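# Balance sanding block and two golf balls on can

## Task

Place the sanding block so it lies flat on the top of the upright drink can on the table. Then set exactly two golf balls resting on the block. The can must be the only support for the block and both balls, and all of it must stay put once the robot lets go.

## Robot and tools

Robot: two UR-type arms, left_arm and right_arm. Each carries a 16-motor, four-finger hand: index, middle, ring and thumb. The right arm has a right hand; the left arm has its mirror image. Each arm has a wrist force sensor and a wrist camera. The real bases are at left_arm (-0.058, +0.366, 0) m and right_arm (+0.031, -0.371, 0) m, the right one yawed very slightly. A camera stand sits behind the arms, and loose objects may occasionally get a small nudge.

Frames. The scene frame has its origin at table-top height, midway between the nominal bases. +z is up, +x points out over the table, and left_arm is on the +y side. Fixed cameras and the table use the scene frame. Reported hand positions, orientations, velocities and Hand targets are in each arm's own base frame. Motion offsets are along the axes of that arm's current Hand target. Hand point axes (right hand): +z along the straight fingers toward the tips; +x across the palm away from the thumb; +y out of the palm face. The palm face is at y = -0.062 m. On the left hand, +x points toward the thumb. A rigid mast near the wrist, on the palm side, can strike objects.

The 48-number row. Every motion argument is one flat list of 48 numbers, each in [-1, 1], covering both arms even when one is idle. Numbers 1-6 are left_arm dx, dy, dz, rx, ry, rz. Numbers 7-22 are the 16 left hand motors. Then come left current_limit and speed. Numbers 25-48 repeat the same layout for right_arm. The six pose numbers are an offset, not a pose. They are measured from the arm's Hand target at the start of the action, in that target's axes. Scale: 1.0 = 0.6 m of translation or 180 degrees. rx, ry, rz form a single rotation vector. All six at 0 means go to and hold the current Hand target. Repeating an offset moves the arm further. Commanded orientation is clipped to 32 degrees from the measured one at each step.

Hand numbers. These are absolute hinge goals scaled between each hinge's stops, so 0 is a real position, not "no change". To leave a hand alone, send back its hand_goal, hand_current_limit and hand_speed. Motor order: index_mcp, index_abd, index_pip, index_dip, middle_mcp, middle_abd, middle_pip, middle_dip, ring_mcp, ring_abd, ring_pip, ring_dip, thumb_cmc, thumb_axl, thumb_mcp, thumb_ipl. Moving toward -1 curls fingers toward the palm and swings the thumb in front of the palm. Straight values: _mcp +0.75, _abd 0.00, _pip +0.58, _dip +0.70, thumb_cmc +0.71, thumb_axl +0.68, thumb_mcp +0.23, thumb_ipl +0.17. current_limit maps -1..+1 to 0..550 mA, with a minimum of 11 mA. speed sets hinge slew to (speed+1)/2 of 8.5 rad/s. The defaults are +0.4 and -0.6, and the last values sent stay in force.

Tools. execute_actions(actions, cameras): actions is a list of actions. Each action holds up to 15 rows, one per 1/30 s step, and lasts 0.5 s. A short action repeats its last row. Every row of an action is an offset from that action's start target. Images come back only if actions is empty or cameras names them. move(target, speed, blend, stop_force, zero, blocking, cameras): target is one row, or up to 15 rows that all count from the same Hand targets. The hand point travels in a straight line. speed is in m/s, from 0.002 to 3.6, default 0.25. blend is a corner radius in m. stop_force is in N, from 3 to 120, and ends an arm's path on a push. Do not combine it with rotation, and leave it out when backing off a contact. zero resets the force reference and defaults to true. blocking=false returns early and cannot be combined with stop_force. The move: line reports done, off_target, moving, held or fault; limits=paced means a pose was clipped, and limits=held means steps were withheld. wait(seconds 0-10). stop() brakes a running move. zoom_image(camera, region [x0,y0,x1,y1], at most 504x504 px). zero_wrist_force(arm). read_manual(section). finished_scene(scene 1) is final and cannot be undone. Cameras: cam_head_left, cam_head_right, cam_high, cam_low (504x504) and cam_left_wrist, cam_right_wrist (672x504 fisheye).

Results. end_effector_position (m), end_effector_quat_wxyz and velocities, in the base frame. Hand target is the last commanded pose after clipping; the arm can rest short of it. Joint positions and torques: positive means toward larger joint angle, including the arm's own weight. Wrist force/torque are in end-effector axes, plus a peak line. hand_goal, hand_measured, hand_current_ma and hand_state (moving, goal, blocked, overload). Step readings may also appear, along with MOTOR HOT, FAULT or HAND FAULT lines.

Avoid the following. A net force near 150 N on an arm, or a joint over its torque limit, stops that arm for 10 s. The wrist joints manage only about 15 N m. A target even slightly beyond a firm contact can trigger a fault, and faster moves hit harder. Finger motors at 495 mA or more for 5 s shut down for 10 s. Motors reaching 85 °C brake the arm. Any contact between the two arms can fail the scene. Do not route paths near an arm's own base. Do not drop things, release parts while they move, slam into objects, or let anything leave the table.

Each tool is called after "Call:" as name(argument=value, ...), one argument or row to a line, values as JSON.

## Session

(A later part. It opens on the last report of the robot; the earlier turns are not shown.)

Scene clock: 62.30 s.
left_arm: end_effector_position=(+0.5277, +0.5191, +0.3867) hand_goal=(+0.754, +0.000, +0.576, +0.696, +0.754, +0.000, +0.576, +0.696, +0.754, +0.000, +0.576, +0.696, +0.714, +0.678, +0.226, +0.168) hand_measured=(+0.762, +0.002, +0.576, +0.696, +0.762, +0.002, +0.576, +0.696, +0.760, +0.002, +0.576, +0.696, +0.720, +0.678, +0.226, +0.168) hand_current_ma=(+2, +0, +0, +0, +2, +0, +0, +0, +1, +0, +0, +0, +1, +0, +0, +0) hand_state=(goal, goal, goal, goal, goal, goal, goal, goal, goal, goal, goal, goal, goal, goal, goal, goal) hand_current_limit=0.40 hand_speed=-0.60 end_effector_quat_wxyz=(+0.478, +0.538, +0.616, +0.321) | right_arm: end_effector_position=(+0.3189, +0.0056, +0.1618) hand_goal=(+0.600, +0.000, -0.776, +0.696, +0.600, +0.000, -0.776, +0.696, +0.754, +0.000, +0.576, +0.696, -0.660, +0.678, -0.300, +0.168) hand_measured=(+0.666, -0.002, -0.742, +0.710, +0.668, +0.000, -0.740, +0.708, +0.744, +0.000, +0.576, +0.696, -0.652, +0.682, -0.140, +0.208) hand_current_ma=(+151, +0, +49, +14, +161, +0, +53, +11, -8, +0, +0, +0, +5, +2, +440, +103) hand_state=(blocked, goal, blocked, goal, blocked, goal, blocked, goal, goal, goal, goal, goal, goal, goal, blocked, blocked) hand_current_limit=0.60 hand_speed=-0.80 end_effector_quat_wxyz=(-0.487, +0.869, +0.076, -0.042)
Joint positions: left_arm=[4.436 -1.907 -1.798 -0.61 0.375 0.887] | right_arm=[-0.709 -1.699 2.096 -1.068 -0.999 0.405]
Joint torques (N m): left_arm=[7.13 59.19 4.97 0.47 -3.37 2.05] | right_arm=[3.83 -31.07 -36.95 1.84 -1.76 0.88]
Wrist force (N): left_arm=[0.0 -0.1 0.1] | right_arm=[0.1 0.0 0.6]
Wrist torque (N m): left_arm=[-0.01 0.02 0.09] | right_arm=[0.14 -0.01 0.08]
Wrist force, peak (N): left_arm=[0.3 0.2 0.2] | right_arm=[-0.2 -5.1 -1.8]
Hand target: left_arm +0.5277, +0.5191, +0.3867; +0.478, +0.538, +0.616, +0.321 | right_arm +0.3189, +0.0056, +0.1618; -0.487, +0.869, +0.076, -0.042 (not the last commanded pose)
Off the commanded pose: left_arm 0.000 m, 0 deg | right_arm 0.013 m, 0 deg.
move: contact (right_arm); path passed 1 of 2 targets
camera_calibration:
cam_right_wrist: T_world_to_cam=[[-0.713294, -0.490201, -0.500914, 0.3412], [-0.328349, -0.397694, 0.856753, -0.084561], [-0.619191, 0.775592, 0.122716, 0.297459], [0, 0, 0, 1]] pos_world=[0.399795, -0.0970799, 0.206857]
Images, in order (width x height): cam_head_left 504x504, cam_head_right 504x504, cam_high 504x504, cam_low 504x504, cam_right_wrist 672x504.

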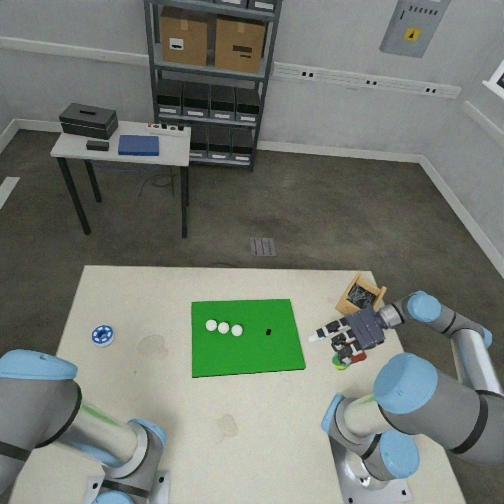

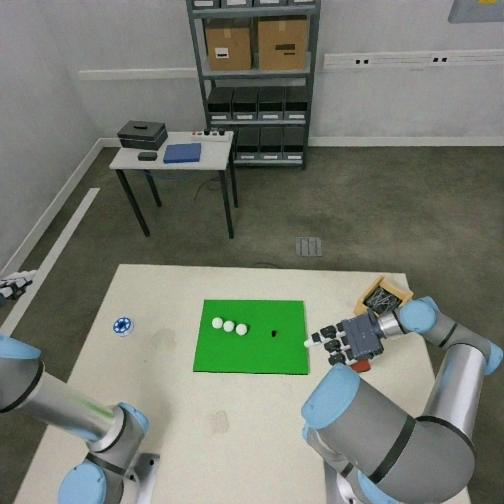

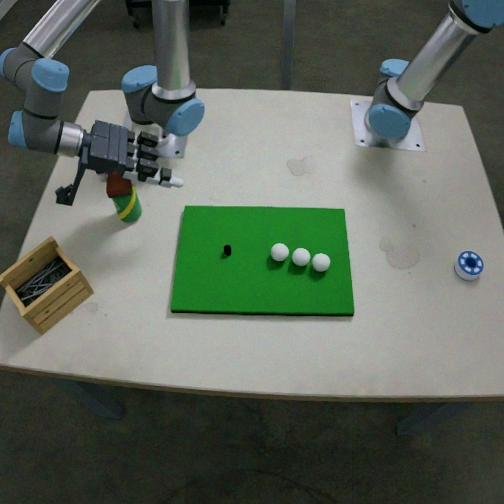

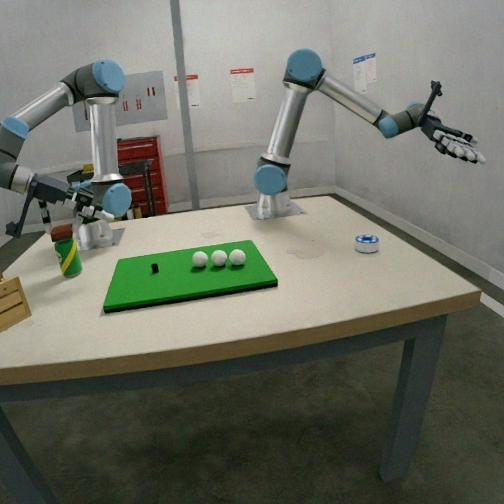

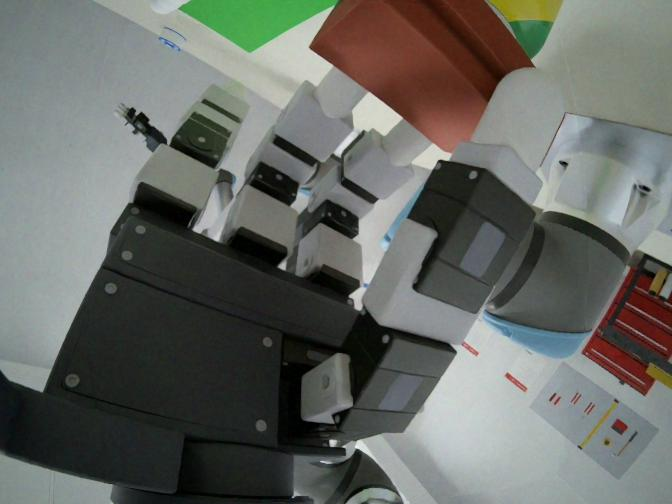

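Call:
move(
  target=[
    [0,0,0,0,0,0,0.754,0,0.576,0.696,0.754,0,0.576,0.696,0.754,0,0.576,0.696,0.714,0.678,0.226,0.168,0.4,-0.6, 0,0.0017,0.001,0,0,0,0.60,0,-0.7766,0.696,0.60,0,-0.7766,0.696,0.754,0,0.576,0.696,-0.66,0.678,-0.3,0.168,0.6,-0.8],
    [0,0,0,0,0,0,0.754,0,0.576,0.696,0.754,0,0.576,0.696,0.754,0,0.576,0.696,0.714,0.678,0.226,0.168,0.4,-0.6, 0,0.0017,0.001,0,0,0,0.66,0,-0.75,0.7,0.66,0,-0.75,0.7,0.754,0,0.576,0.696,-0.66,0.678,-0.17,0.2,0.6,-0.9],
    [0,0,0,0,0,0,0.754,0,0.576,0.696,0.754,0,0.576,0.696,0.754,0,0.576,0.696,0.714,0.678,0.226,0.168,0.4,-0.6, 0,0.0017,0.001,0,0,0,0.75,0,-0.75,0.7,0.75,0,-0.75,0.7,0.754,0,0.576,0.696,-0.66,0.678,-0.05,0.2,0.6,-0.9],
  ],
  speed=0.02,
  cameras=["cam_head_left","cam_head_right","cam_high","cam_low","cam_right_wrist"],
)

Call:
zoom_image(
  camera="cam_high",
  region=[80, 140, 160, 220],
)

Call:
zoom_image(
  camera="cam_low",
  region=[30, 200, 110, 280],
)

Scene clock: 65.53 s.
left_arm: end_effector_position=(+0.5277, +0.5191, +0.3867) hand_goal=(+0.754, +0.000, +0.576, +0.696, +0.754, +0.000, +0.576, +0.696, +0.754, +0.000, +0.576, +0.696, +0.714, +0.678, +0.226, +0.168) hand_measured=(+0.762, +0.002, +0.576, +0.696, +0.762, +0.002, +0.576, +0.696, +0.760, +0.002, +0.576, +0.696, +0.720, +0.678, +0.226, +0.168) hand_current_ma=(+2, +0, +0, +0, +2, +0, +0, +0, +1, +0, +0, +0, +1, +0, +0, +0) hand_state=(goal, goal, goal, goal, goal, goal, goal, goal, goal, goal, goal, goal, goal, goal, goal, goal) hand_current_limit=0.40 hand_speed=-0.60 end_effector_quat_wxyz=(+0.478, +0.538, +0.616, +0.321) | right_arm: end_effector_position=(+0.3189, +0.0056, +0.1606) hand_goal=(+0.750, +0.000, -0.750, +0.700, +0.750, +0.000, -0.750, +0.700, +0.754, +0.000, +0.576, +0.696, -0.660, +0.678, -0.050, +0.200) hand_measured=(+0.738, -0.002, -0.744, +0.702, +0.734, +0.000, -0.744, +0.702, +0.744, +0.000, +0.576, +0.696, -0.658, +0.680, -0.054, +0.202) hand_current_ma=(-12, +0, +3, +0, -17, +0, +3, +0, -8, +0, +0, +0, +1, +1, -2, +1) hand_state=(goal, goal, goal, goal, goal, goal, goal, goal, goal, goal, goal, goal, goal, goal, goal, goal) hand_current_limit=0.60 hand_speed=-0.90 end_effector_quat_wxyz=(-0.487, +0.869, +0.076, -0.042)
Joint positions: left_arm=[4.436 -1.907 -1.798 -0.61 0.375 0.887] | right_arm=[-0.709 -1.697 2.098 -1.072 -0.999 0.405]
Joint torques (N m): left_arm=[6.89 59.22 4.32 0.48 -3.38 1.88] | right_arm=[-2.37 -0.25 -9.98 2.44 -0.8 -1.34]
Wrist force (N): left_arm=[-0.3 0.2 0.3] | right_arm=[-0.2 0.1 0.0]
Wrist torque (N m): left_arm=[0.00 0.05 0.07] | right_arm=[0.05 0.02 -0.04]
Wrist force, peak (N): left_arm=[0.0 0.4 0.3] | right_arm=[-0.4 -12.4 -3.3]
Hand target: left_arm +0.5277, +0.5191, +0.3867; +0.478, +0.538, +0.616, +0.321 | right_arm +0.3189, +0.0056, +0.1606; -0.487, +0.869, +0.076, -0.042
Off the commanded pose: left_arm 0.000 m, 0 deg | right_arm 0.000 m, 0 deg.
move: done
camera_calibration:
cam_right_wrist: T_world_to_cam=[[-0.713266, -0.490275, -0.50088, 0.340574], [-0.328294, -0.397695, 0.856774, -0.0835591], [-0.619253, 0.775544, 0.122708, 0.297628], [0, 0, 0, 1]] pos_world=[0.399795, -0.0970796, 0.205657]
Images, in order (width x height): cam_head_left 504x504, cam_head_right 504x504, cam_high 504x504, cam_low 504x504, cam_right_wrist 672x504.

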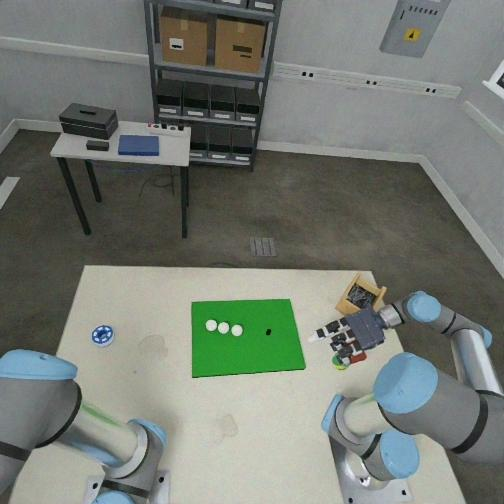

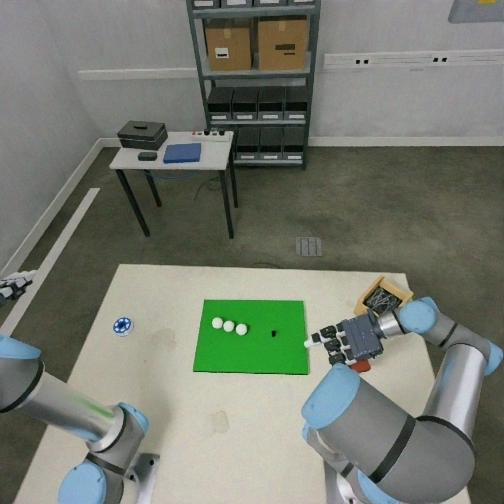

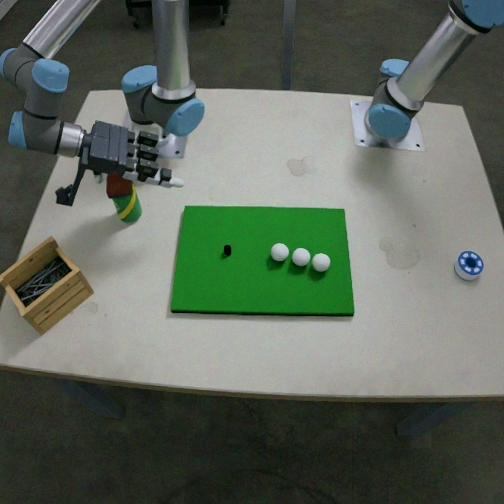

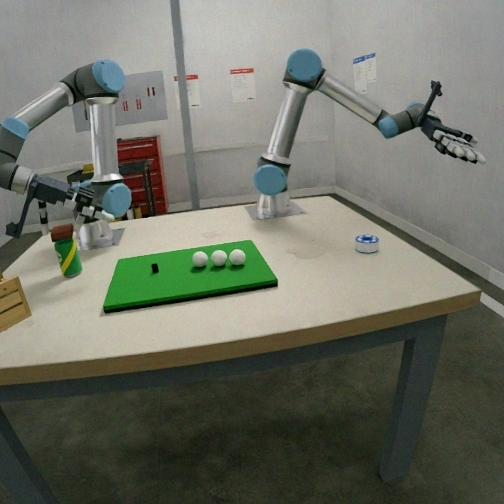

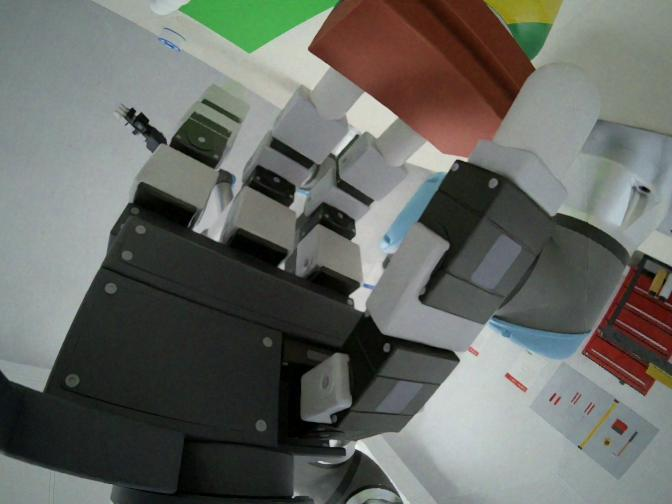

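Scaled by 6.300 from the camera's 504x504 image, which has a finer 720x720 frame.

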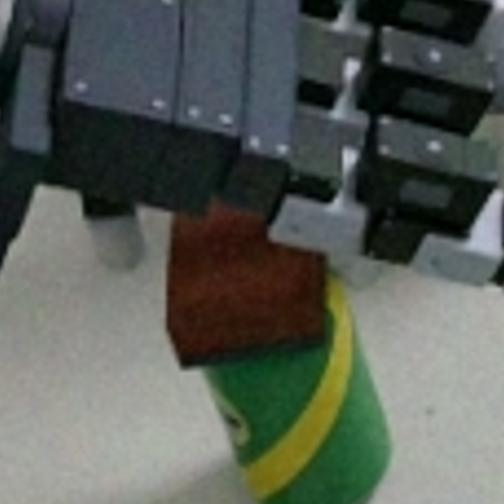

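Scaled by 6.300 from the camera's 504x504 image, which has a finer 720x720 frame.

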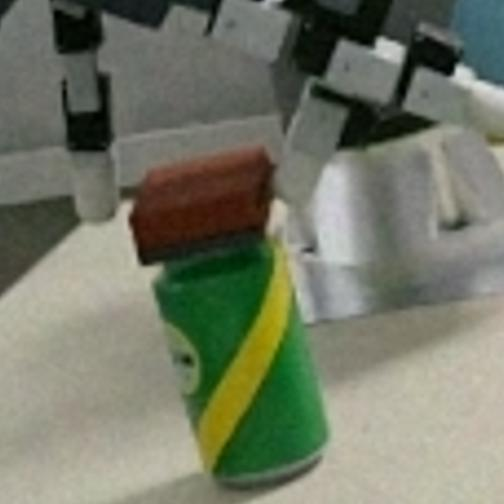

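Call:
move(
  target=[
    [0,0,0,0,0,0,0.754,0,0.576,0.696,0.754,0,0.576,0.696,0.754,0,0.576,0.696,0.714,0.678,0.226,0.168,0.4,-0.6, 0,0,0,0,0,0,0.9178,0,-0.7606,0.7,0.9178,0,-0.7606,0.7,0.754,0,0.576,0.696,-0.66,0.678,0.04,0.2,0.4,-0.75],
    [0,0,0,0,0,0,0.754,0,0.576,0.696,0.754,0,0.576,0.696,0.754,0,0.576,0.696,0.714,0.678,0.226,0.168,0.4,-0.6, 0,-0.142,-0.087,0,0,0,0.9178,0,-0.7606,0.7,0.9178,0,-0.7606,0.7,0.754,0,0.576,0.696,-0.66,0.678,0.04,0.2,0.4,-0.75],
  ],
  speed=[0.05,0.15],
  cameras=["all"],
)

Call:
zoom_image(
  camera="cam_high",
  region=[80, 140, 160, 220],
)

Call:
zoom_image(
  camera="cam_low",
  region=[30, 200, 110, 280],
)

Call:
zoom_image(
  camera="cam_head_left",
  region=[190, 300, 260, 370],
)

Call:
zoom_image(
  camera="cam_head_right",
  region=[195, 295, 265, 365],
)

Call:
zoom_image(
  camera="cam_head_left",
  region=[310, 310, 390, 390],
)

Scene clock: 69.13 s.
left_arm: end_effector_position=(+0.5277, +0.5191, +0.3867) hand_goal=(+0.754, +0.000, +0.576, +0.696, +0.754, +0.000, +0.576, +0.696, +0.754, +0.000, +0.576, +0.696, +0.714, +0.678, +0.226, +0.168) hand_measured=(+0.762, +0.002, +0.576, +0.696, +0.762, +0.002, +0.576, +0.696, +0.760, +0.002, +0.576, +0.696, +0.720, +0.678, +0.226, +0.168) hand_current_ma=(+2, +0, +0, +0, +2, +0, +0, +0, +1, +0, +0, +0, +1, +0, +0, +0) hand_state=(goal, goal, goal, goal, goal, goal, goal, goal, goal, goal, goal, goal, goal, goal, goal, goal) hand_current_limit=0.40 hand_speed=-0.60 end_effector_quat_wxyz=(+0.478, +0.538, +0.616, +0.321) | right_arm: end_effector_position=(+0.3188, +0.0056, +0.2605) hand_goal=(+0.918, +0.000, -0.760, +0.700, +0.918, +0.000, -0.760, +0.700, +0.754, +0.000, +0.576, +0.696, -0.660, +0.678, +0.040, +0.200) hand_measured=(+0.904, -0.002, -0.756, +0.702, +0.902, +0.000, -0.756, +0.702, +0.744, +0.000, +0.576, +0.696, -0.658, +0.680, +0.036, +0.202) hand_current_ma=(-13, +0, +2, +0, -18, +0, +2, +0, -8, +0, +0, +0, +1, +1, -3, +1) hand_state=(goal, goal, goal, goal, goal, goal, goal, goal, goal, goal, goal, goal, goal, goal, goal, goal) hand_current_limit=0.40 hand_speed=-0.75 end_effector_quat_wxyz=(-0.486, +0.869, +0.076, -0.042)
Joint positions: left_arm=[4.436 -1.907 -1.798 -0.61 0.375 0.887] | right_arm=[-0.709 -1.764 1.888 -0.795 -0.999 0.405]
Joint torques (N m): left_arm=[6.88 59.38 4.59 0.49 -3.4 1.92] | right_arm=[-0.53 2.31 -12.93 -0.06 -1.8 -1.19]
Wrist force (N): left_arm=[0.0 0.1 0.1] | right_arm=[0.1 0.2 0.1]
Wrist torque (N m): left_arm=[0.00 0.02 0.09] | right_arm=[0.07 -0.01 0.00]
Wrist force, peak (N): left_arm=[0.1 0.2 0.4] | right_arm=[-0.6 2.5 1.1]
Hand target: left_arm +0.5277, +0.5191, +0.3867; +0.478, +0.538, +0.616, +0.321 | right_arm +0.3188, +0.0056, +0.2605; -0.487, +0.869, +0.076, -0.042
Off the commanded pose: left_arm 0.000 m, 0 deg | right_arm 0.000 m, 0 deg.
move: done
camera_calibration:
cam_left_wrist: T_world_to_cam=[[-0.281344, -0.86701, -0.411264, 0.725349], [-0.863569, 0.415639, -0.285469, 0.302273], [0.418443, 0.27484, -0.865661, 0.0948505], [0, 0, 0, 1]] pos_world=[0.425417, 0.47718, 0.466708]
cam_right_wrist: T_world_to_cam=[[-0.713142, -0.490354, -0.500979, 0.390564], [-0.32852, -0.397542, 0.856758, -0.16916], [-0.619275, 0.775573, 0.122413, 0.285397], [0, 0, 0, 1]] pos_world=[0.399694, -0.0970792, 0.305657]

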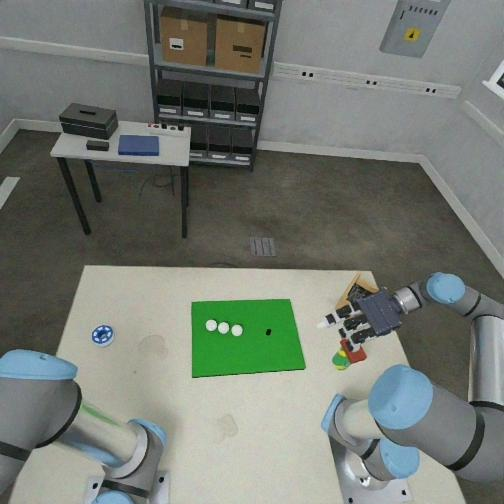

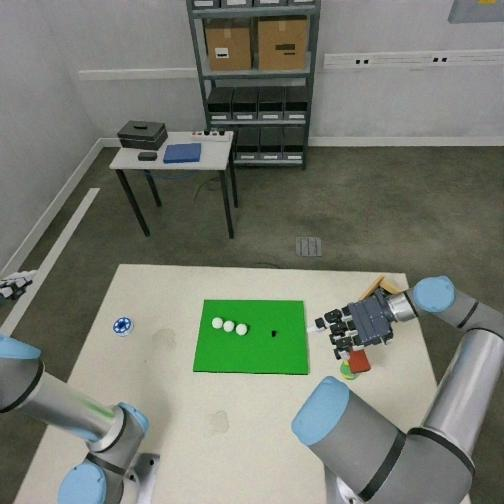

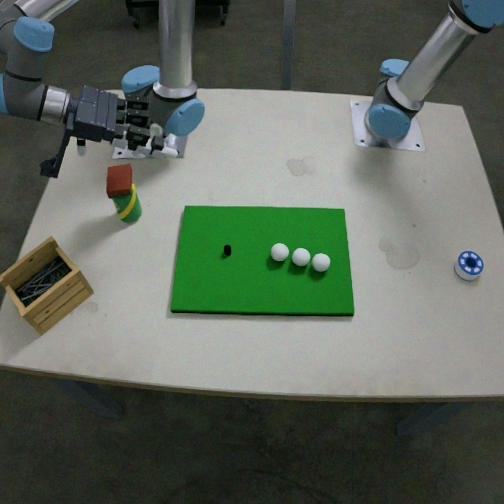

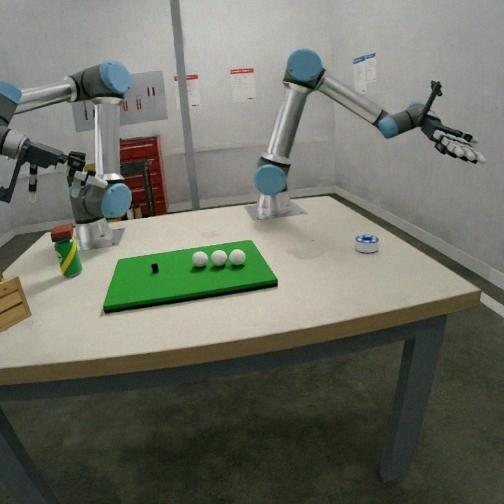

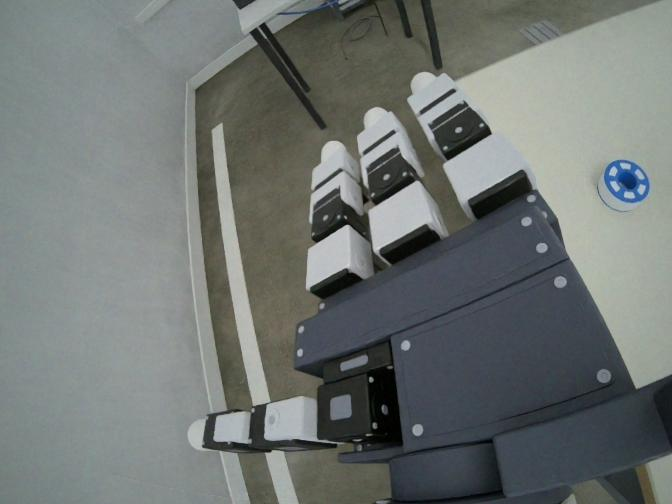

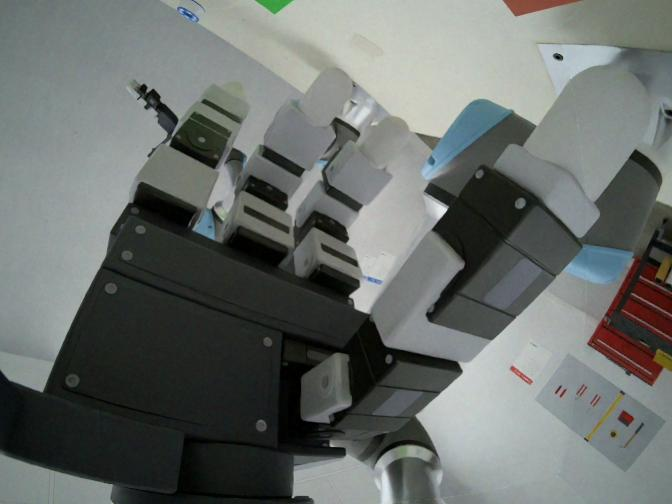

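Scaled by 6.300 from the camera's 504x504 image, which has a finer 720x720 frame.

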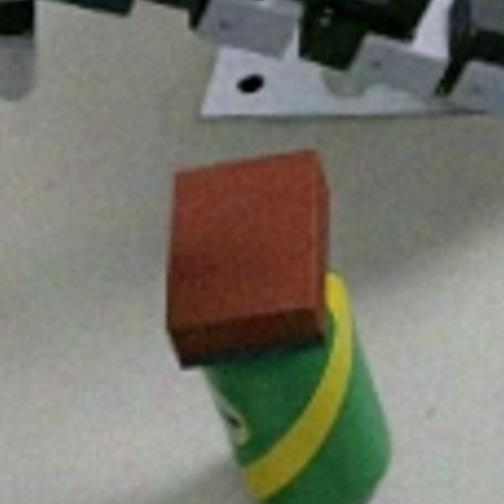

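Scaled by 6.300 from the camera's 504x504 image, which has a finer 720x720 frame.

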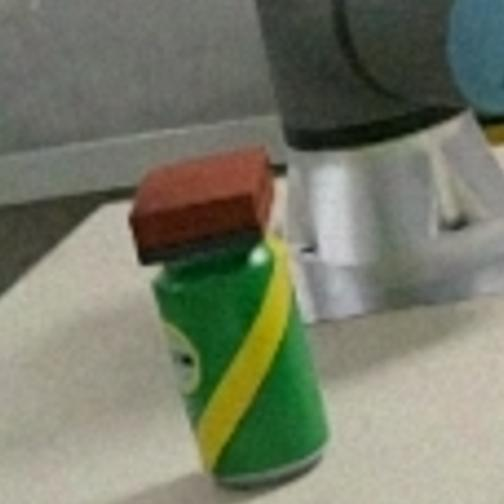

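Scaled by 7.200 from the camera's 504x504 image, which has a finer 720x720 frame.

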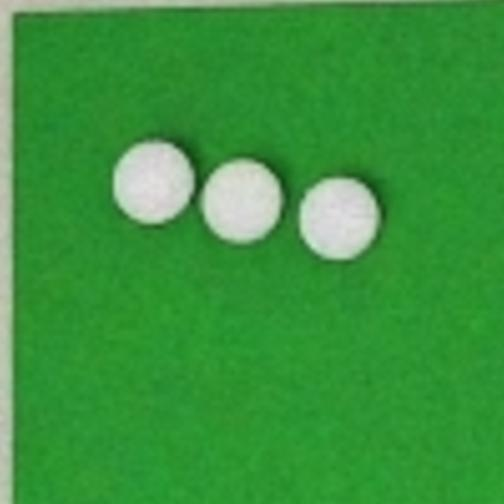

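Scaled by 7.200 from the camera's 504x504 image, which has a finer 720x720 frame.

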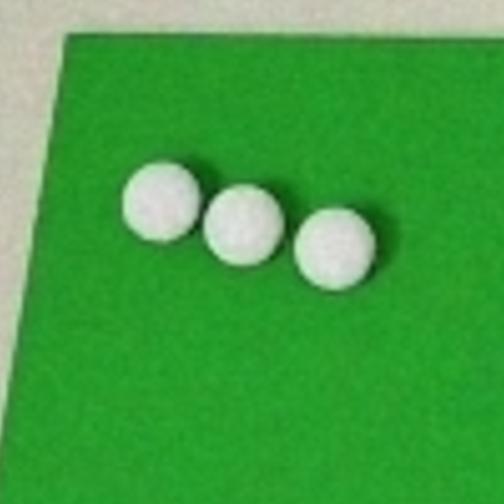

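Scaled by 6.300 from the camera's 504x504 image, which has a finer 720x720 frame.

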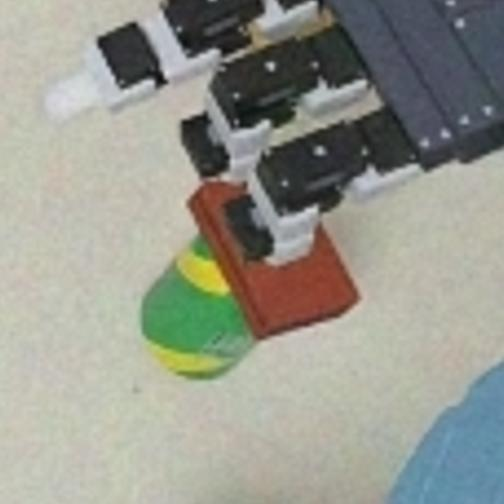

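Call:
move(
  target=[0,0,0,0,0,0,0.754,0,0.576,0.696,0.754,0,0.576,0.696,0.754,0,0.576,0.696,0.714,0.678,0.226,0.168,0.4,-0.6, 0.3617,-0.1515,0.5997,0,0.5423,0.3323,0.80,0,-0.7606,0.696,0.80,0,-0.7606,0.696,0.85,0,0.576,0.696,-0.67,0.678,-0.03,0.2973,0.4,-0.7],
  speed=0.5,
  cameras=["cam_head_left","cam_head_right","cam_high","cam_low","cam_right_wrist"],
)

Call:
zoom_image(
  camera="cam_head_left",
  region=[190, 280, 280, 370],
)

Call:
zoom_image(
  camera="cam_head_right",
  region=[195, 275, 285, 365],
)

Call:
zoom_image(
  camera="cam_low",
  region=[150, 170, 270, 290],
)

Call:
zoom_image(
  camera="cam_high",
  region=[220, 180, 340, 300],
)

Scene clock: 73.37 s.
left_arm: end_effector_position=(+0.5277, +0.5191, +0.3867) hand_goal=(+0.754, +0.000, +0.576, +0.696, +0.754, +0.000, +0.576, +0.696, +0.754, +0.000, +0.576, +0.696, +0.714, +0.678, +0.226, +0.168) hand_measured=(+0.762, +0.002, +0.576, +0.696, +0.762, +0.002, +0.576, +0.696, +0.760, +0.002, +0.576, +0.696, +0.720, +0.678, +0.226, +0.168) hand_current_ma=(+2, +0, +0, +0, +2, +0, +0, +0, +1, +0, +0, +0, +1, +0, +0, +0) hand_state=(goal, goal, goal, goal, goal, goal, goal, goal, goal, goal, goal, goal, goal, goal, goal, goal) hand_current_limit=0.40 hand_speed=-0.60 end_effector_quat_wxyz=(+0.478, +0.538, +0.616, +0.321) | right_arm: end_effector_position=(+0.4712, +0.3922, +0.1500) hand_goal=(+0.800, +0.000, -0.760, +0.696, +0.800, +0.000, -0.760, +0.696, +0.850, +0.000, +0.576, +0.696, -0.670, +0.678, -0.030, +0.298) hand_measured=(+0.794, -0.002, -0.756, +0.698, +0.792, +0.000, -0.756, +0.698, +0.838, +0.000, +0.574, +0.696, -0.670, +0.680, -0.030, +0.296) hand_current_ma=(-4, +0, +2, +1, -5, +0, +2, +1, -12, +0, +0, +0, +0, +1, +0, -1) hand_state=(goal, goal, goal, goal, goal, goal, goal, goal, goal, goal, goal, goal, goal, goal, goal, goal) hand_current_limit=0.40 hand_speed=-0.70 end_effector_quat_wxyz=(+0.300, -0.534, +0.690, -0.387)
Joint positions: left_arm=[4.436 -1.907 -1.798 -0.61 0.375 0.887] | right_arm=[0.647 -1.183 1.996 -3.177 -2.303 3.723]
Joint torques (N m): left_arm=[7.17 58.97 5.44 0.52 -3.33 1.86] | right_arm=[4.69 -57.2 -16.01 -0.3 -3.74 1.18]
Wrist force (N): left_arm=[0.0 0.2 0.1] | right_arm=[0.0 0.1 0.2]
Wrist torque (N m): left_arm=[0.01 0.02 0.09] | right_arm=[0.06 -0.01 -0.07]
Wrist force, peak (N): left_arm=[0.1 0.6 0.3] | right_arm=[3.8 5.5 1.5]
Hand target: left_arm +0.5277, +0.5191, +0.3867; +0.478, +0.538, +0.616, +0.321 | right_arm +0.4712, +0.3921, +0.1500; +0.299, -0.534, +0.690, -0.387
Off the commanded pose: left_arm 0.000 m, 0 deg | right_arm 0.000 m, 0 deg.
move: done
camera_calibration:
cam_right_wrist: T_world_to_cam=[[-0.14962, 0.85264, -0.500618, -0.158802], [-0.227638, 0.46301, 0.856623, -0.255632], [0.962182, 0.242128, 0.124817, -0.44285], [0, 0, 0, 1]] pos_world=[0.344151, 0.360988, 0.194756]
Images, in order (width x height): cam_head_left 504x504, cam_head_right 504x504, cam_high 504x504, cam_low 504x504, cam_right_wrist 672x504.

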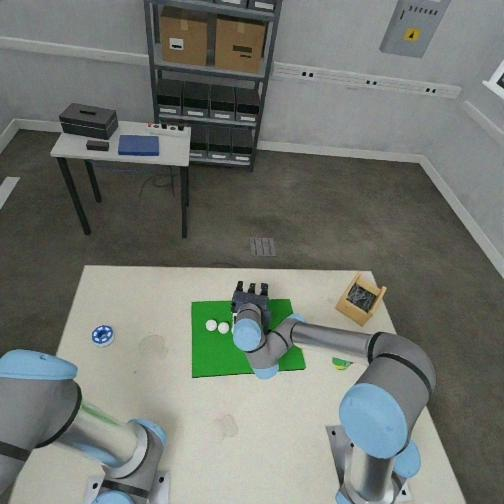

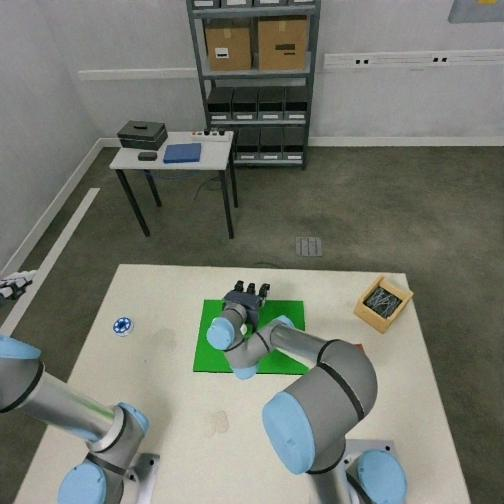

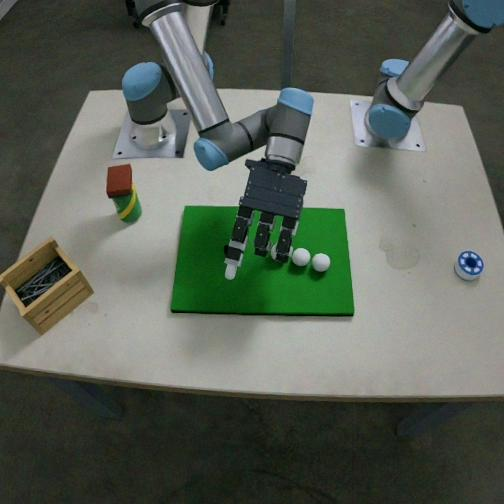

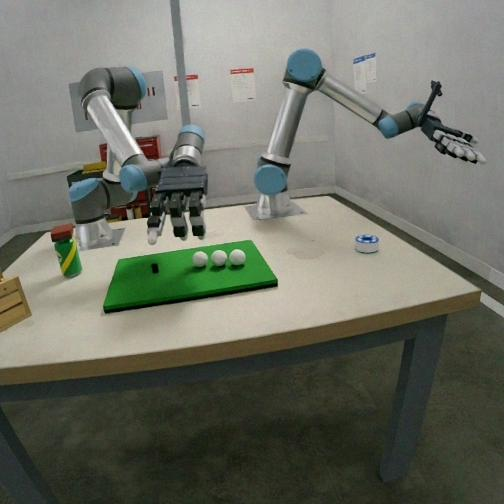

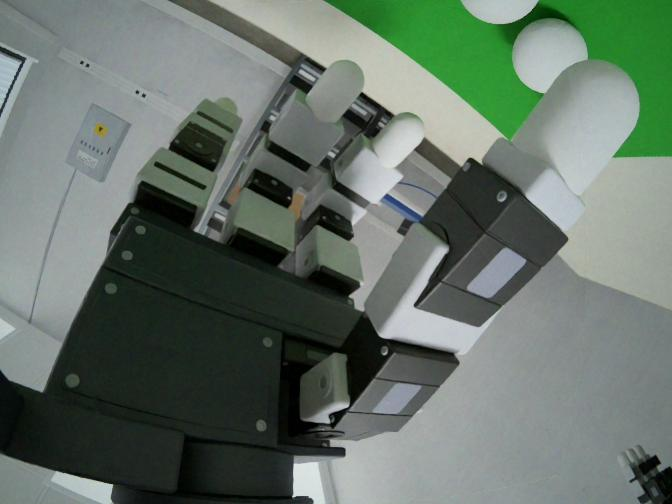

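Scaled by 5.600 from the camera's 504x504 image, which has a finer 720x720 frame.

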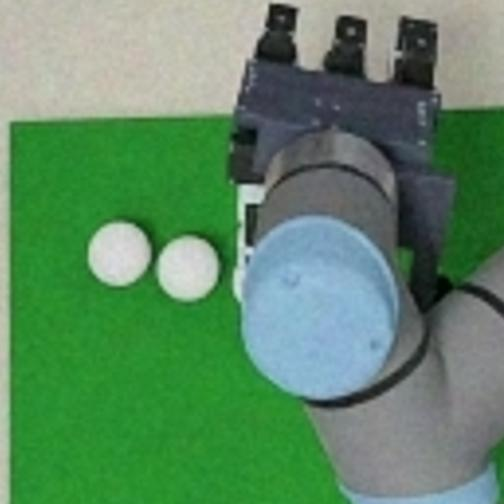

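Scaled by 5.600 from the camera's 504x504 image, which has a finer 720x720 frame.

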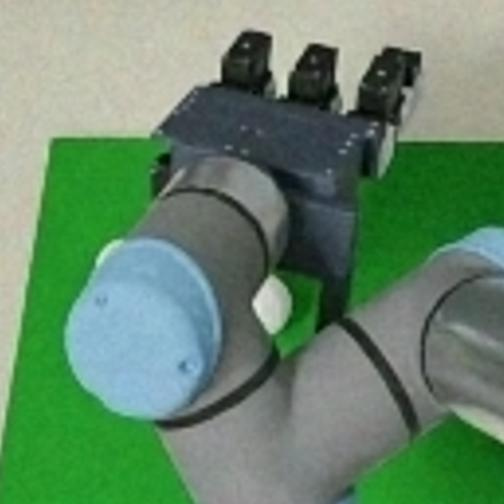

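Scaled by 4.200 from the camera's 504x504 image, which has a finer 720x720 frame.

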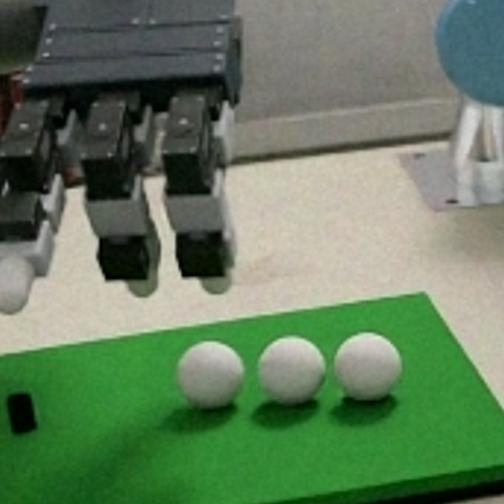

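Scaled by 4.200 from the camera's 504x504 image, which has a finer 720x720 frame.

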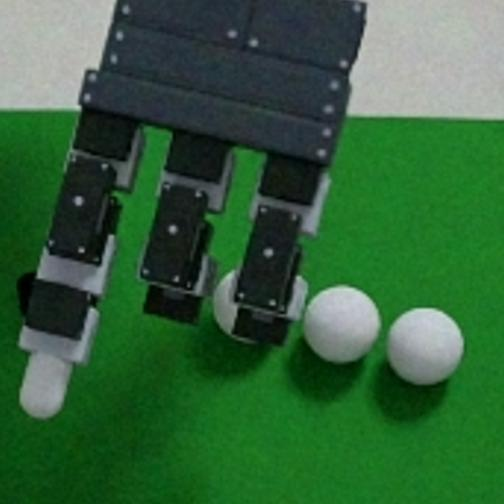

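Call:
move(
  target=[
    [0,0,0,0,0,0,0.754,0,0.576,0.696,0.754,0,0.576,0.696,0.754,0,0.576,0.696,0.714,0.678,0.226,0.168,0.4,-0.6, 0.0005,0.088,0.0638,0,0,0,0.80,0,-0.7606,0.696,0.80,0,-0.7606,0.696,0.85,0,0.576,0.696,-0.67,0.678,-0.03,0.2973,0.4,-0.7],
    [0,0,0,0,0,0,0.754,0,0.576,0.696,0.754,0,0.576,0.696,0.754,0,0.576,0.696,0.714,0.678,0.226,0.168,0.4,-0.6, 0.0005,0.1307,0.0898,0,0,0,0.80,0,-0.7606,0.696,0.80,0,-0.7606,0.696,0.85,0,0.576,0.696,-0.67,0.678,-0.03,0.2973,0.4,-0.7],
  ],
  speed=[0.12,0.02],
  stop_force=4,
  cameras=["cam_head_left","cam_head_right","cam_high","cam_low","cam_right_wrist"],
)

Call:
zoom_image(
  camera="cam_low",
  region=[150, 190, 250, 290],
)

Call:
zoom_image(
  camera="cam_high",
  region=[220, 200, 340, 320],
)

Call:
zoom_image(
  camera="cam_right_wrist",
  region=[280, 0, 672, 280],
)

Scene clock: 78.53 s.
left_arm: end_effector_position=(+0.5277, +0.5191, +0.3867) hand_goal=(+0.754, +0.000, +0.576, +0.696, +0.754, +0.000, +0.576, +0.696, +0.754, +0.000, +0.576, +0.696, +0.714, +0.678, +0.226, +0.168) hand_measured=(+0.762, +0.002, +0.576, +0.696, +0.762, +0.002, +0.576, +0.696, +0.760, +0.002, +0.576, +0.696, +0.720, +0.678, +0.226, +0.168) hand_current_ma=(+2, +0, +0, +0, +2, +0, +0, +0, +1, +0, +0, +0, +1, +0, +0, +0) hand_state=(goal, goal, goal, goal, goal, goal, goal, goal, goal, goal, goal, goal, goal, goal, goal, goal) hand_current_limit=0.40 hand_speed=-0.60 end_effector_quat_wxyz=(+0.478, +0.538, +0.616, +0.321) | right_arm: end_effector_position=(+0.4760, +0.3905, +0.0568) hand_goal=(+0.800, +0.000, -0.760, +0.696, +0.800, +0.000, -0.760, +0.696, +0.850, +0.000, +0.576, +0.696, -0.670, +0.678, -0.030, +0.298) hand_measured=(+0.804, -0.002, -0.770, +0.692, +0.798, +0.000, -0.764, +0.694, +0.838, +0.000, +0.574, +0.696, -0.670, +0.680, -0.030, +0.296) hand_current_ma=(+3, +0, -8, -2, +0, +0, -2, +0, -12, +0, +0, +0, +0, +1, +0, -1) hand_state=(goal, goal, goal, goal, goal, goal, goal, goal, goal, goal, goal, goal, goal, goal, goal, goal) hand_current_limit=0.40 hand_speed=-0.70 end_effector_quat_wxyz=(+0.299, -0.534, +0.690, -0.387)
Joint positions: left_arm=[4.436 -1.907 -1.798 -0.61 0.375 0.887] | right_arm=[0.639 -0.984 2.028 -3.413 -2.297 3.715]
Joint torques (N m): left_arm=[7.04 59.11 5.71 0.62 -3.27 1.59] | right_arm=[4.48 -61.98 -18.64 -1.18 -0.1 1.23]
Wrist force (N): left_arm=[0.0 0.1 0.2] | right_arm=[0.2 -2.1 -0.6]
Wrist torque (N m): left_arm=[0.00 0.02 0.10] | right_arm=[0.13 -0.03 -0.04]
Wrist force, peak (N): left_arm=[0.0 0.1 0.6] | right_arm=[0.5 -5.7 -2.4]
Hand target: left_arm +0.5277, +0.5191, +0.3867; +0.478, +0.538, +0.616, +0.321 | right_arm +0.4760, +0.3906, +0.0569; +0.300, -0.534, +0.690, -0.387 (not the last commanded pose)
Off the commanded pose: left_arm 0.000 m, 0 deg | right_arm 0.002 m, 0 deg.
move: contact (right_arm); path passed 1 of 2 targets
camera_calibration:
cam_right_wrist: T_world_to_cam=[[-0.149525, 0.852558, -0.500787, -0.203399], [-0.227519, 0.463223, 0.856539, -0.174203], [0.962225, 0.242013, 0.12471, -0.435447], [0, 0, 0, 1]] pos_world=[0.348951, 0.359488, 0.101657]
Images, in order (width x height): cam_head_left 504x504, cam_head_right 504x504, cam_high 504x504, cam_low 504x504, cam_right_wrist 672x504.

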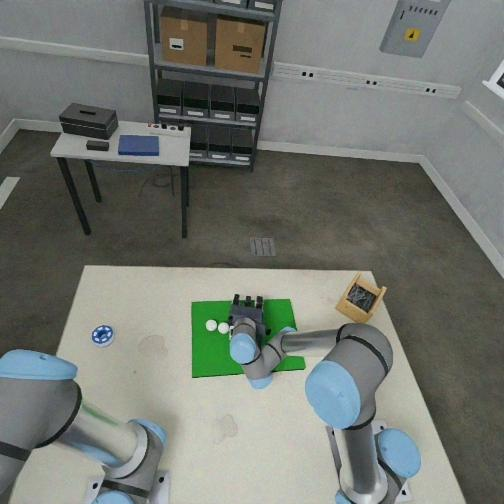

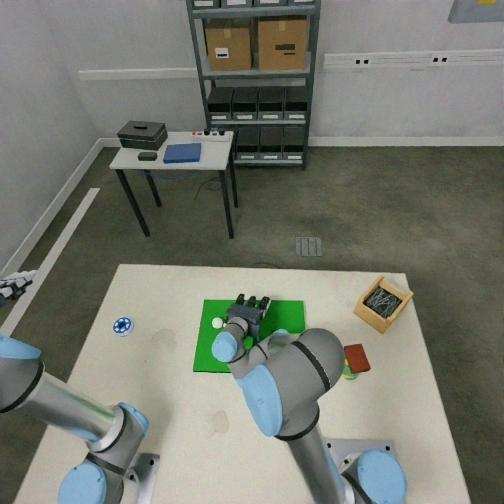

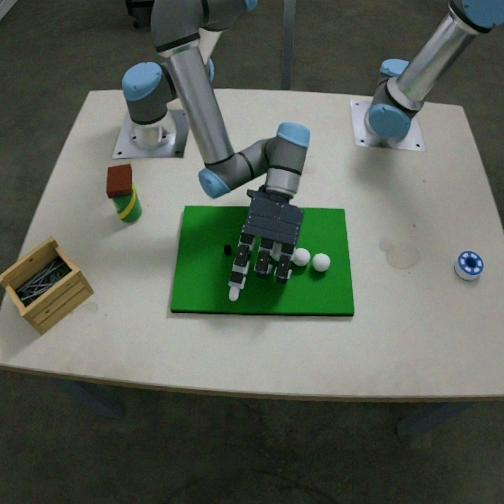

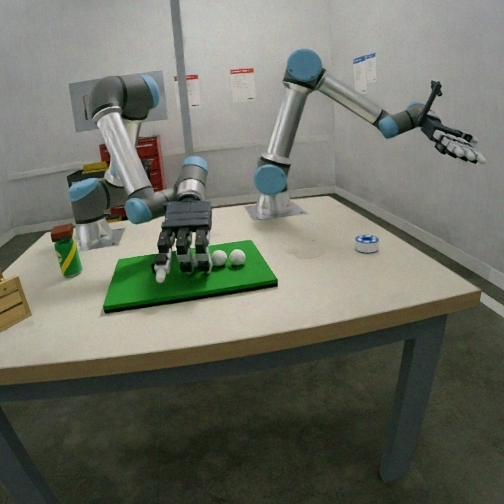

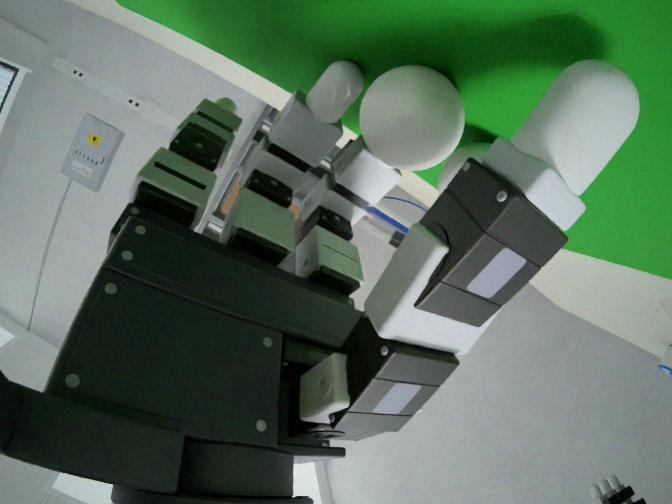

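Scaled by 5.040 from the camera's 504x504 image, which has a finer 720x720 frame.

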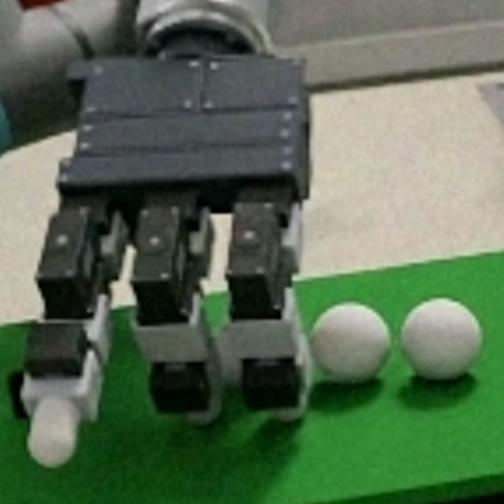

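Scaled by 4.200 from the camera's 504x504 image, which has a finer 720x720 frame.

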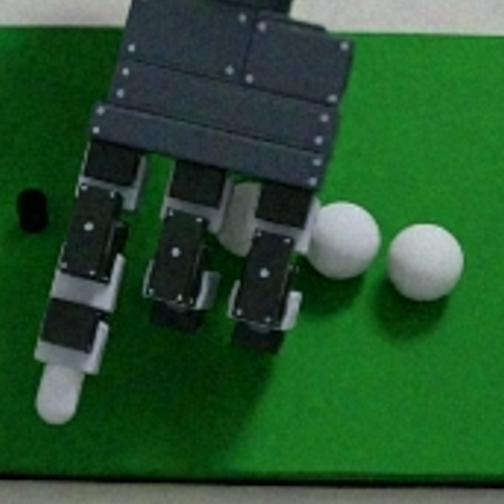

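Scaled by 1.286 from the camera's 672x504 image, which has a finer 960x720 frame.

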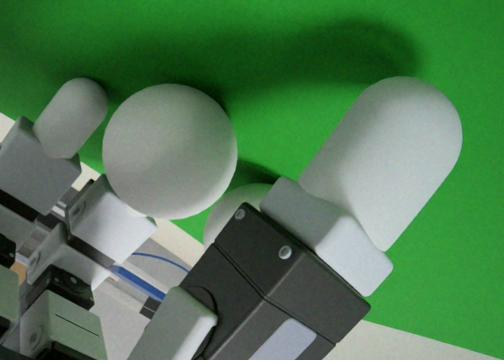

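Call:
move(
  target=[
    [0,0,0,0,0,0,0.754,0,0.576,0.696,0.754,0,0.576,0.696,0.754,0,0.576,0.696,0.714,0.678,0.226,0.168,0.4,-0.6, 0,-0.0117,0.0025,0,0,0,0.80,0,-0.7606,0.696,0.80,0,-0.7606,0.696,0.85,0,0.576,0.696,-0.67,0.678,-0.03,0.2973,0.4,-0.7],
    [0,0,0,0,0,0,0.754,0,0.576,0.696,0.754,0,0.576,0.696,0.754,0,0.576,0.696,0.714,0.678,0.226,0.168,0.4,-0.6, 0,-0.0117,0.0025,0,0,0,0.62,0,-0.7606,0.696,0.62,0,-0.7606,0.696,0.85,0,0.576,0.696,-0.67,0.678,-0.18,0.2973,0.4,-0.8],
    [0,0,0,0,0,0,0.754,0,0.576,0.696,0.754,0,0.576,0.696,0.754,0,0.576,0.696,0.714,0.678,0.226,0.168,0.4,-0.6, 0,-0.0117,0.0025,0,0,0,0.466,0,-0.7606,0.696,0.466,0,-0.7606,0.696,0.85,0,0.576,0.696,-0.67,0.678,-0.337,0.2973,0.4,-0.85],
  ],
  speed=0.03,
  cameras=["cam_low","cam_high","cam_right_wrist"],
)

Call:
zoom_image(
  camera="cam_right_wrist",
  region=[280, 0, 672, 280],
)

Call:
zoom_image(
  camera="cam_low",
  region=[150, 190, 250, 290],
)

Scene clock: 81.53 s.
left_arm: end_effector_position=(+0.5277, +0.5191, +0.3867) hand_goal=(+0.754, +0.000, +0.576, +0.696, +0.754, +0.000, +0.576, +0.696, +0.754, +0.000, +0.576, +0.696, +0.714, +0.678, +0.226, +0.168) hand_measured=(+0.762, +0.002, +0.576, +0.696, +0.762, +0.002, +0.576, +0.696, +0.760, +0.002, +0.576, +0.696, +0.720, +0.678, +0.226, +0.168) hand_current_ma=(+2, +0, +0, +0, +2, +0, +0, +0, +1, +0, +0, +0, +1, +0, +0, +0) hand_state=(goal, goal, goal, goal, goal, goal, goal, goal, goal, goal, goal, goal, goal, goal, goal, goal) hand_current_limit=0.40 hand_speed=-0.60 end_effector_quat_wxyz=(+0.478, +0.538, +0.616, +0.321) | right_arm: end_effector_position=(+0.4808, +0.3893, +0.0621) hand_goal=(+0.466, +0.000, -0.760, +0.696, +0.466, +0.000, -0.760, +0.696, +0.850, +0.000, +0.576, +0.696, -0.670, +0.678, -0.336, +0.298) hand_measured=(+0.510, -0.002, -0.746, +0.700, +0.514, +0.000, -0.746, +0.700, +0.838, +0.000, +0.574, +0.696, -0.670, +0.680, -0.240, +0.318) hand_current_ma=(+80, +0, +13, +3, +90, +0, +12, +2, -12, +0, +0, +0, +0, +1, +360, +35) hand_state=(blocked, goal, goal, goal, blocked, goal, goal, goal, goal, goal, goal, goal, goal, goal, blocked, goal) hand_current_limit=0.40 hand_speed=-0.85 end_effector_quat_wxyz=(+0.300, -0.534, +0.690, -0.387)
Joint positions: left_arm=[4.436 -1.907 -1.798 -0.61 0.375 0.887] | right_arm=[0.632 -0.992 2.02 -3.402 -2.292 3.708]
Joint torques (N m): left_arm=[7.25 58.69 5.46 0.55 -3.35 1.56] | right_arm=[4.02 -16.17 0.11 -6.26 -3.41 1.19]
Wrist force (N): left_arm=[0.0 0.1 0.1] | right_arm=[0.2 -1.0 -0.2]
Wrist torque (N m): left_arm=[0.01 0.01 0.09] | right_arm=[0.07 -0.02 0.08]
Wrist force, peak (N): left_arm=[0.2 0.2 0.5] | right_arm=[-0.3 -2.6 -1.0]
Hand target: left_arm +0.5277, +0.5191, +0.3867; +0.478, +0.538, +0.616, +0.321 | right_arm +0.4808, +0.3893, +0.0621; +0.300, -0.534, +0.690, -0.387
Off the commanded pose: left_arm 0.000 m, 0 deg | right_arm 0.000 m, 0 deg.
move: done
camera_calibration:
cam_right_wrist: T_world_to_cam=[[-0.149456, 0.852638, -0.500672, -0.199034], [-0.227666, 0.463079, 0.856578, -0.176863], [0.962201, 0.242007, 0.124907, -0.44041], [0, 0, 0, 1]] pos_world=[0.35375, 0.358188, 0.106857]
Images, in order (width x height): cam_high 504x504, cam_low 504x504, cam_right_wrist 672x504.

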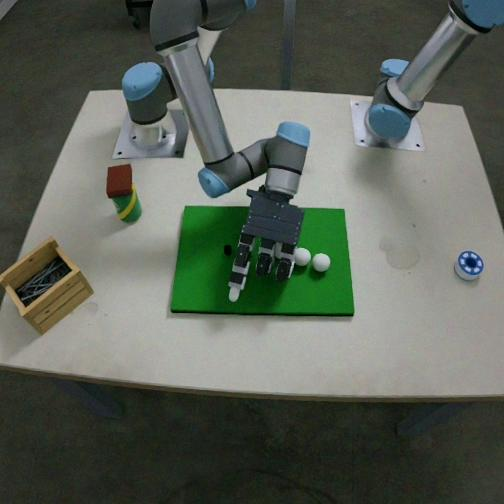

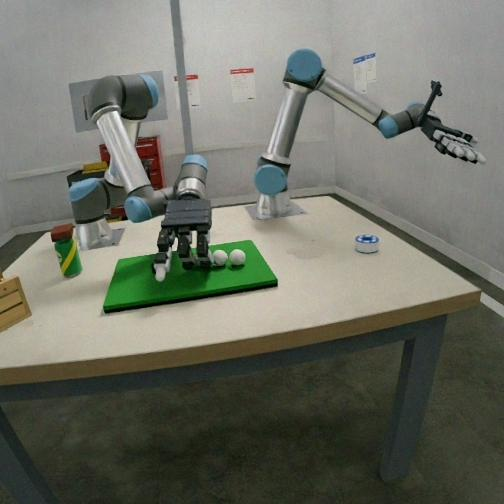

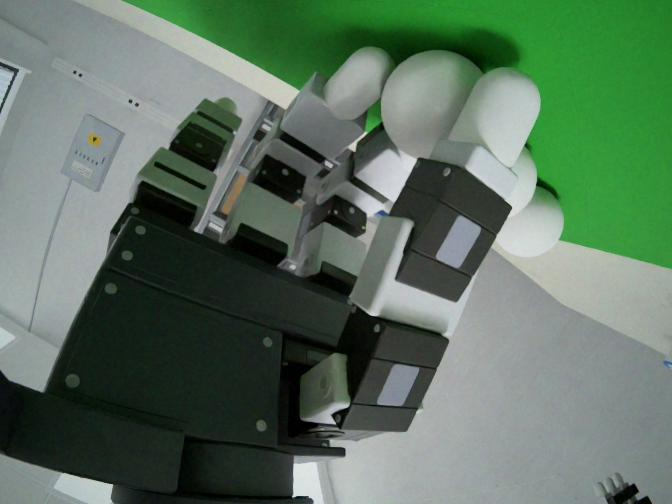

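Scaled by 1.286 from the camera's 672x504 image, which has a finer 960x720 frame.

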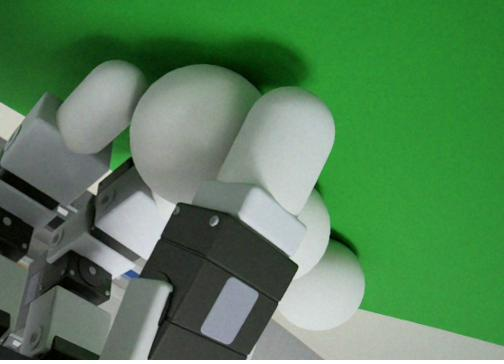

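Scaled by 5.040 from the camera's 504x504 image, which has a finer 720x720 frame.

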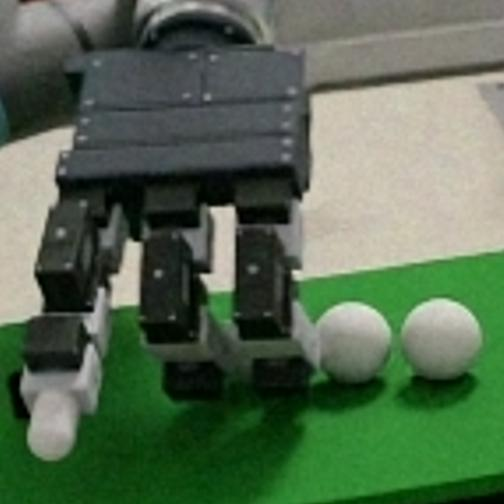

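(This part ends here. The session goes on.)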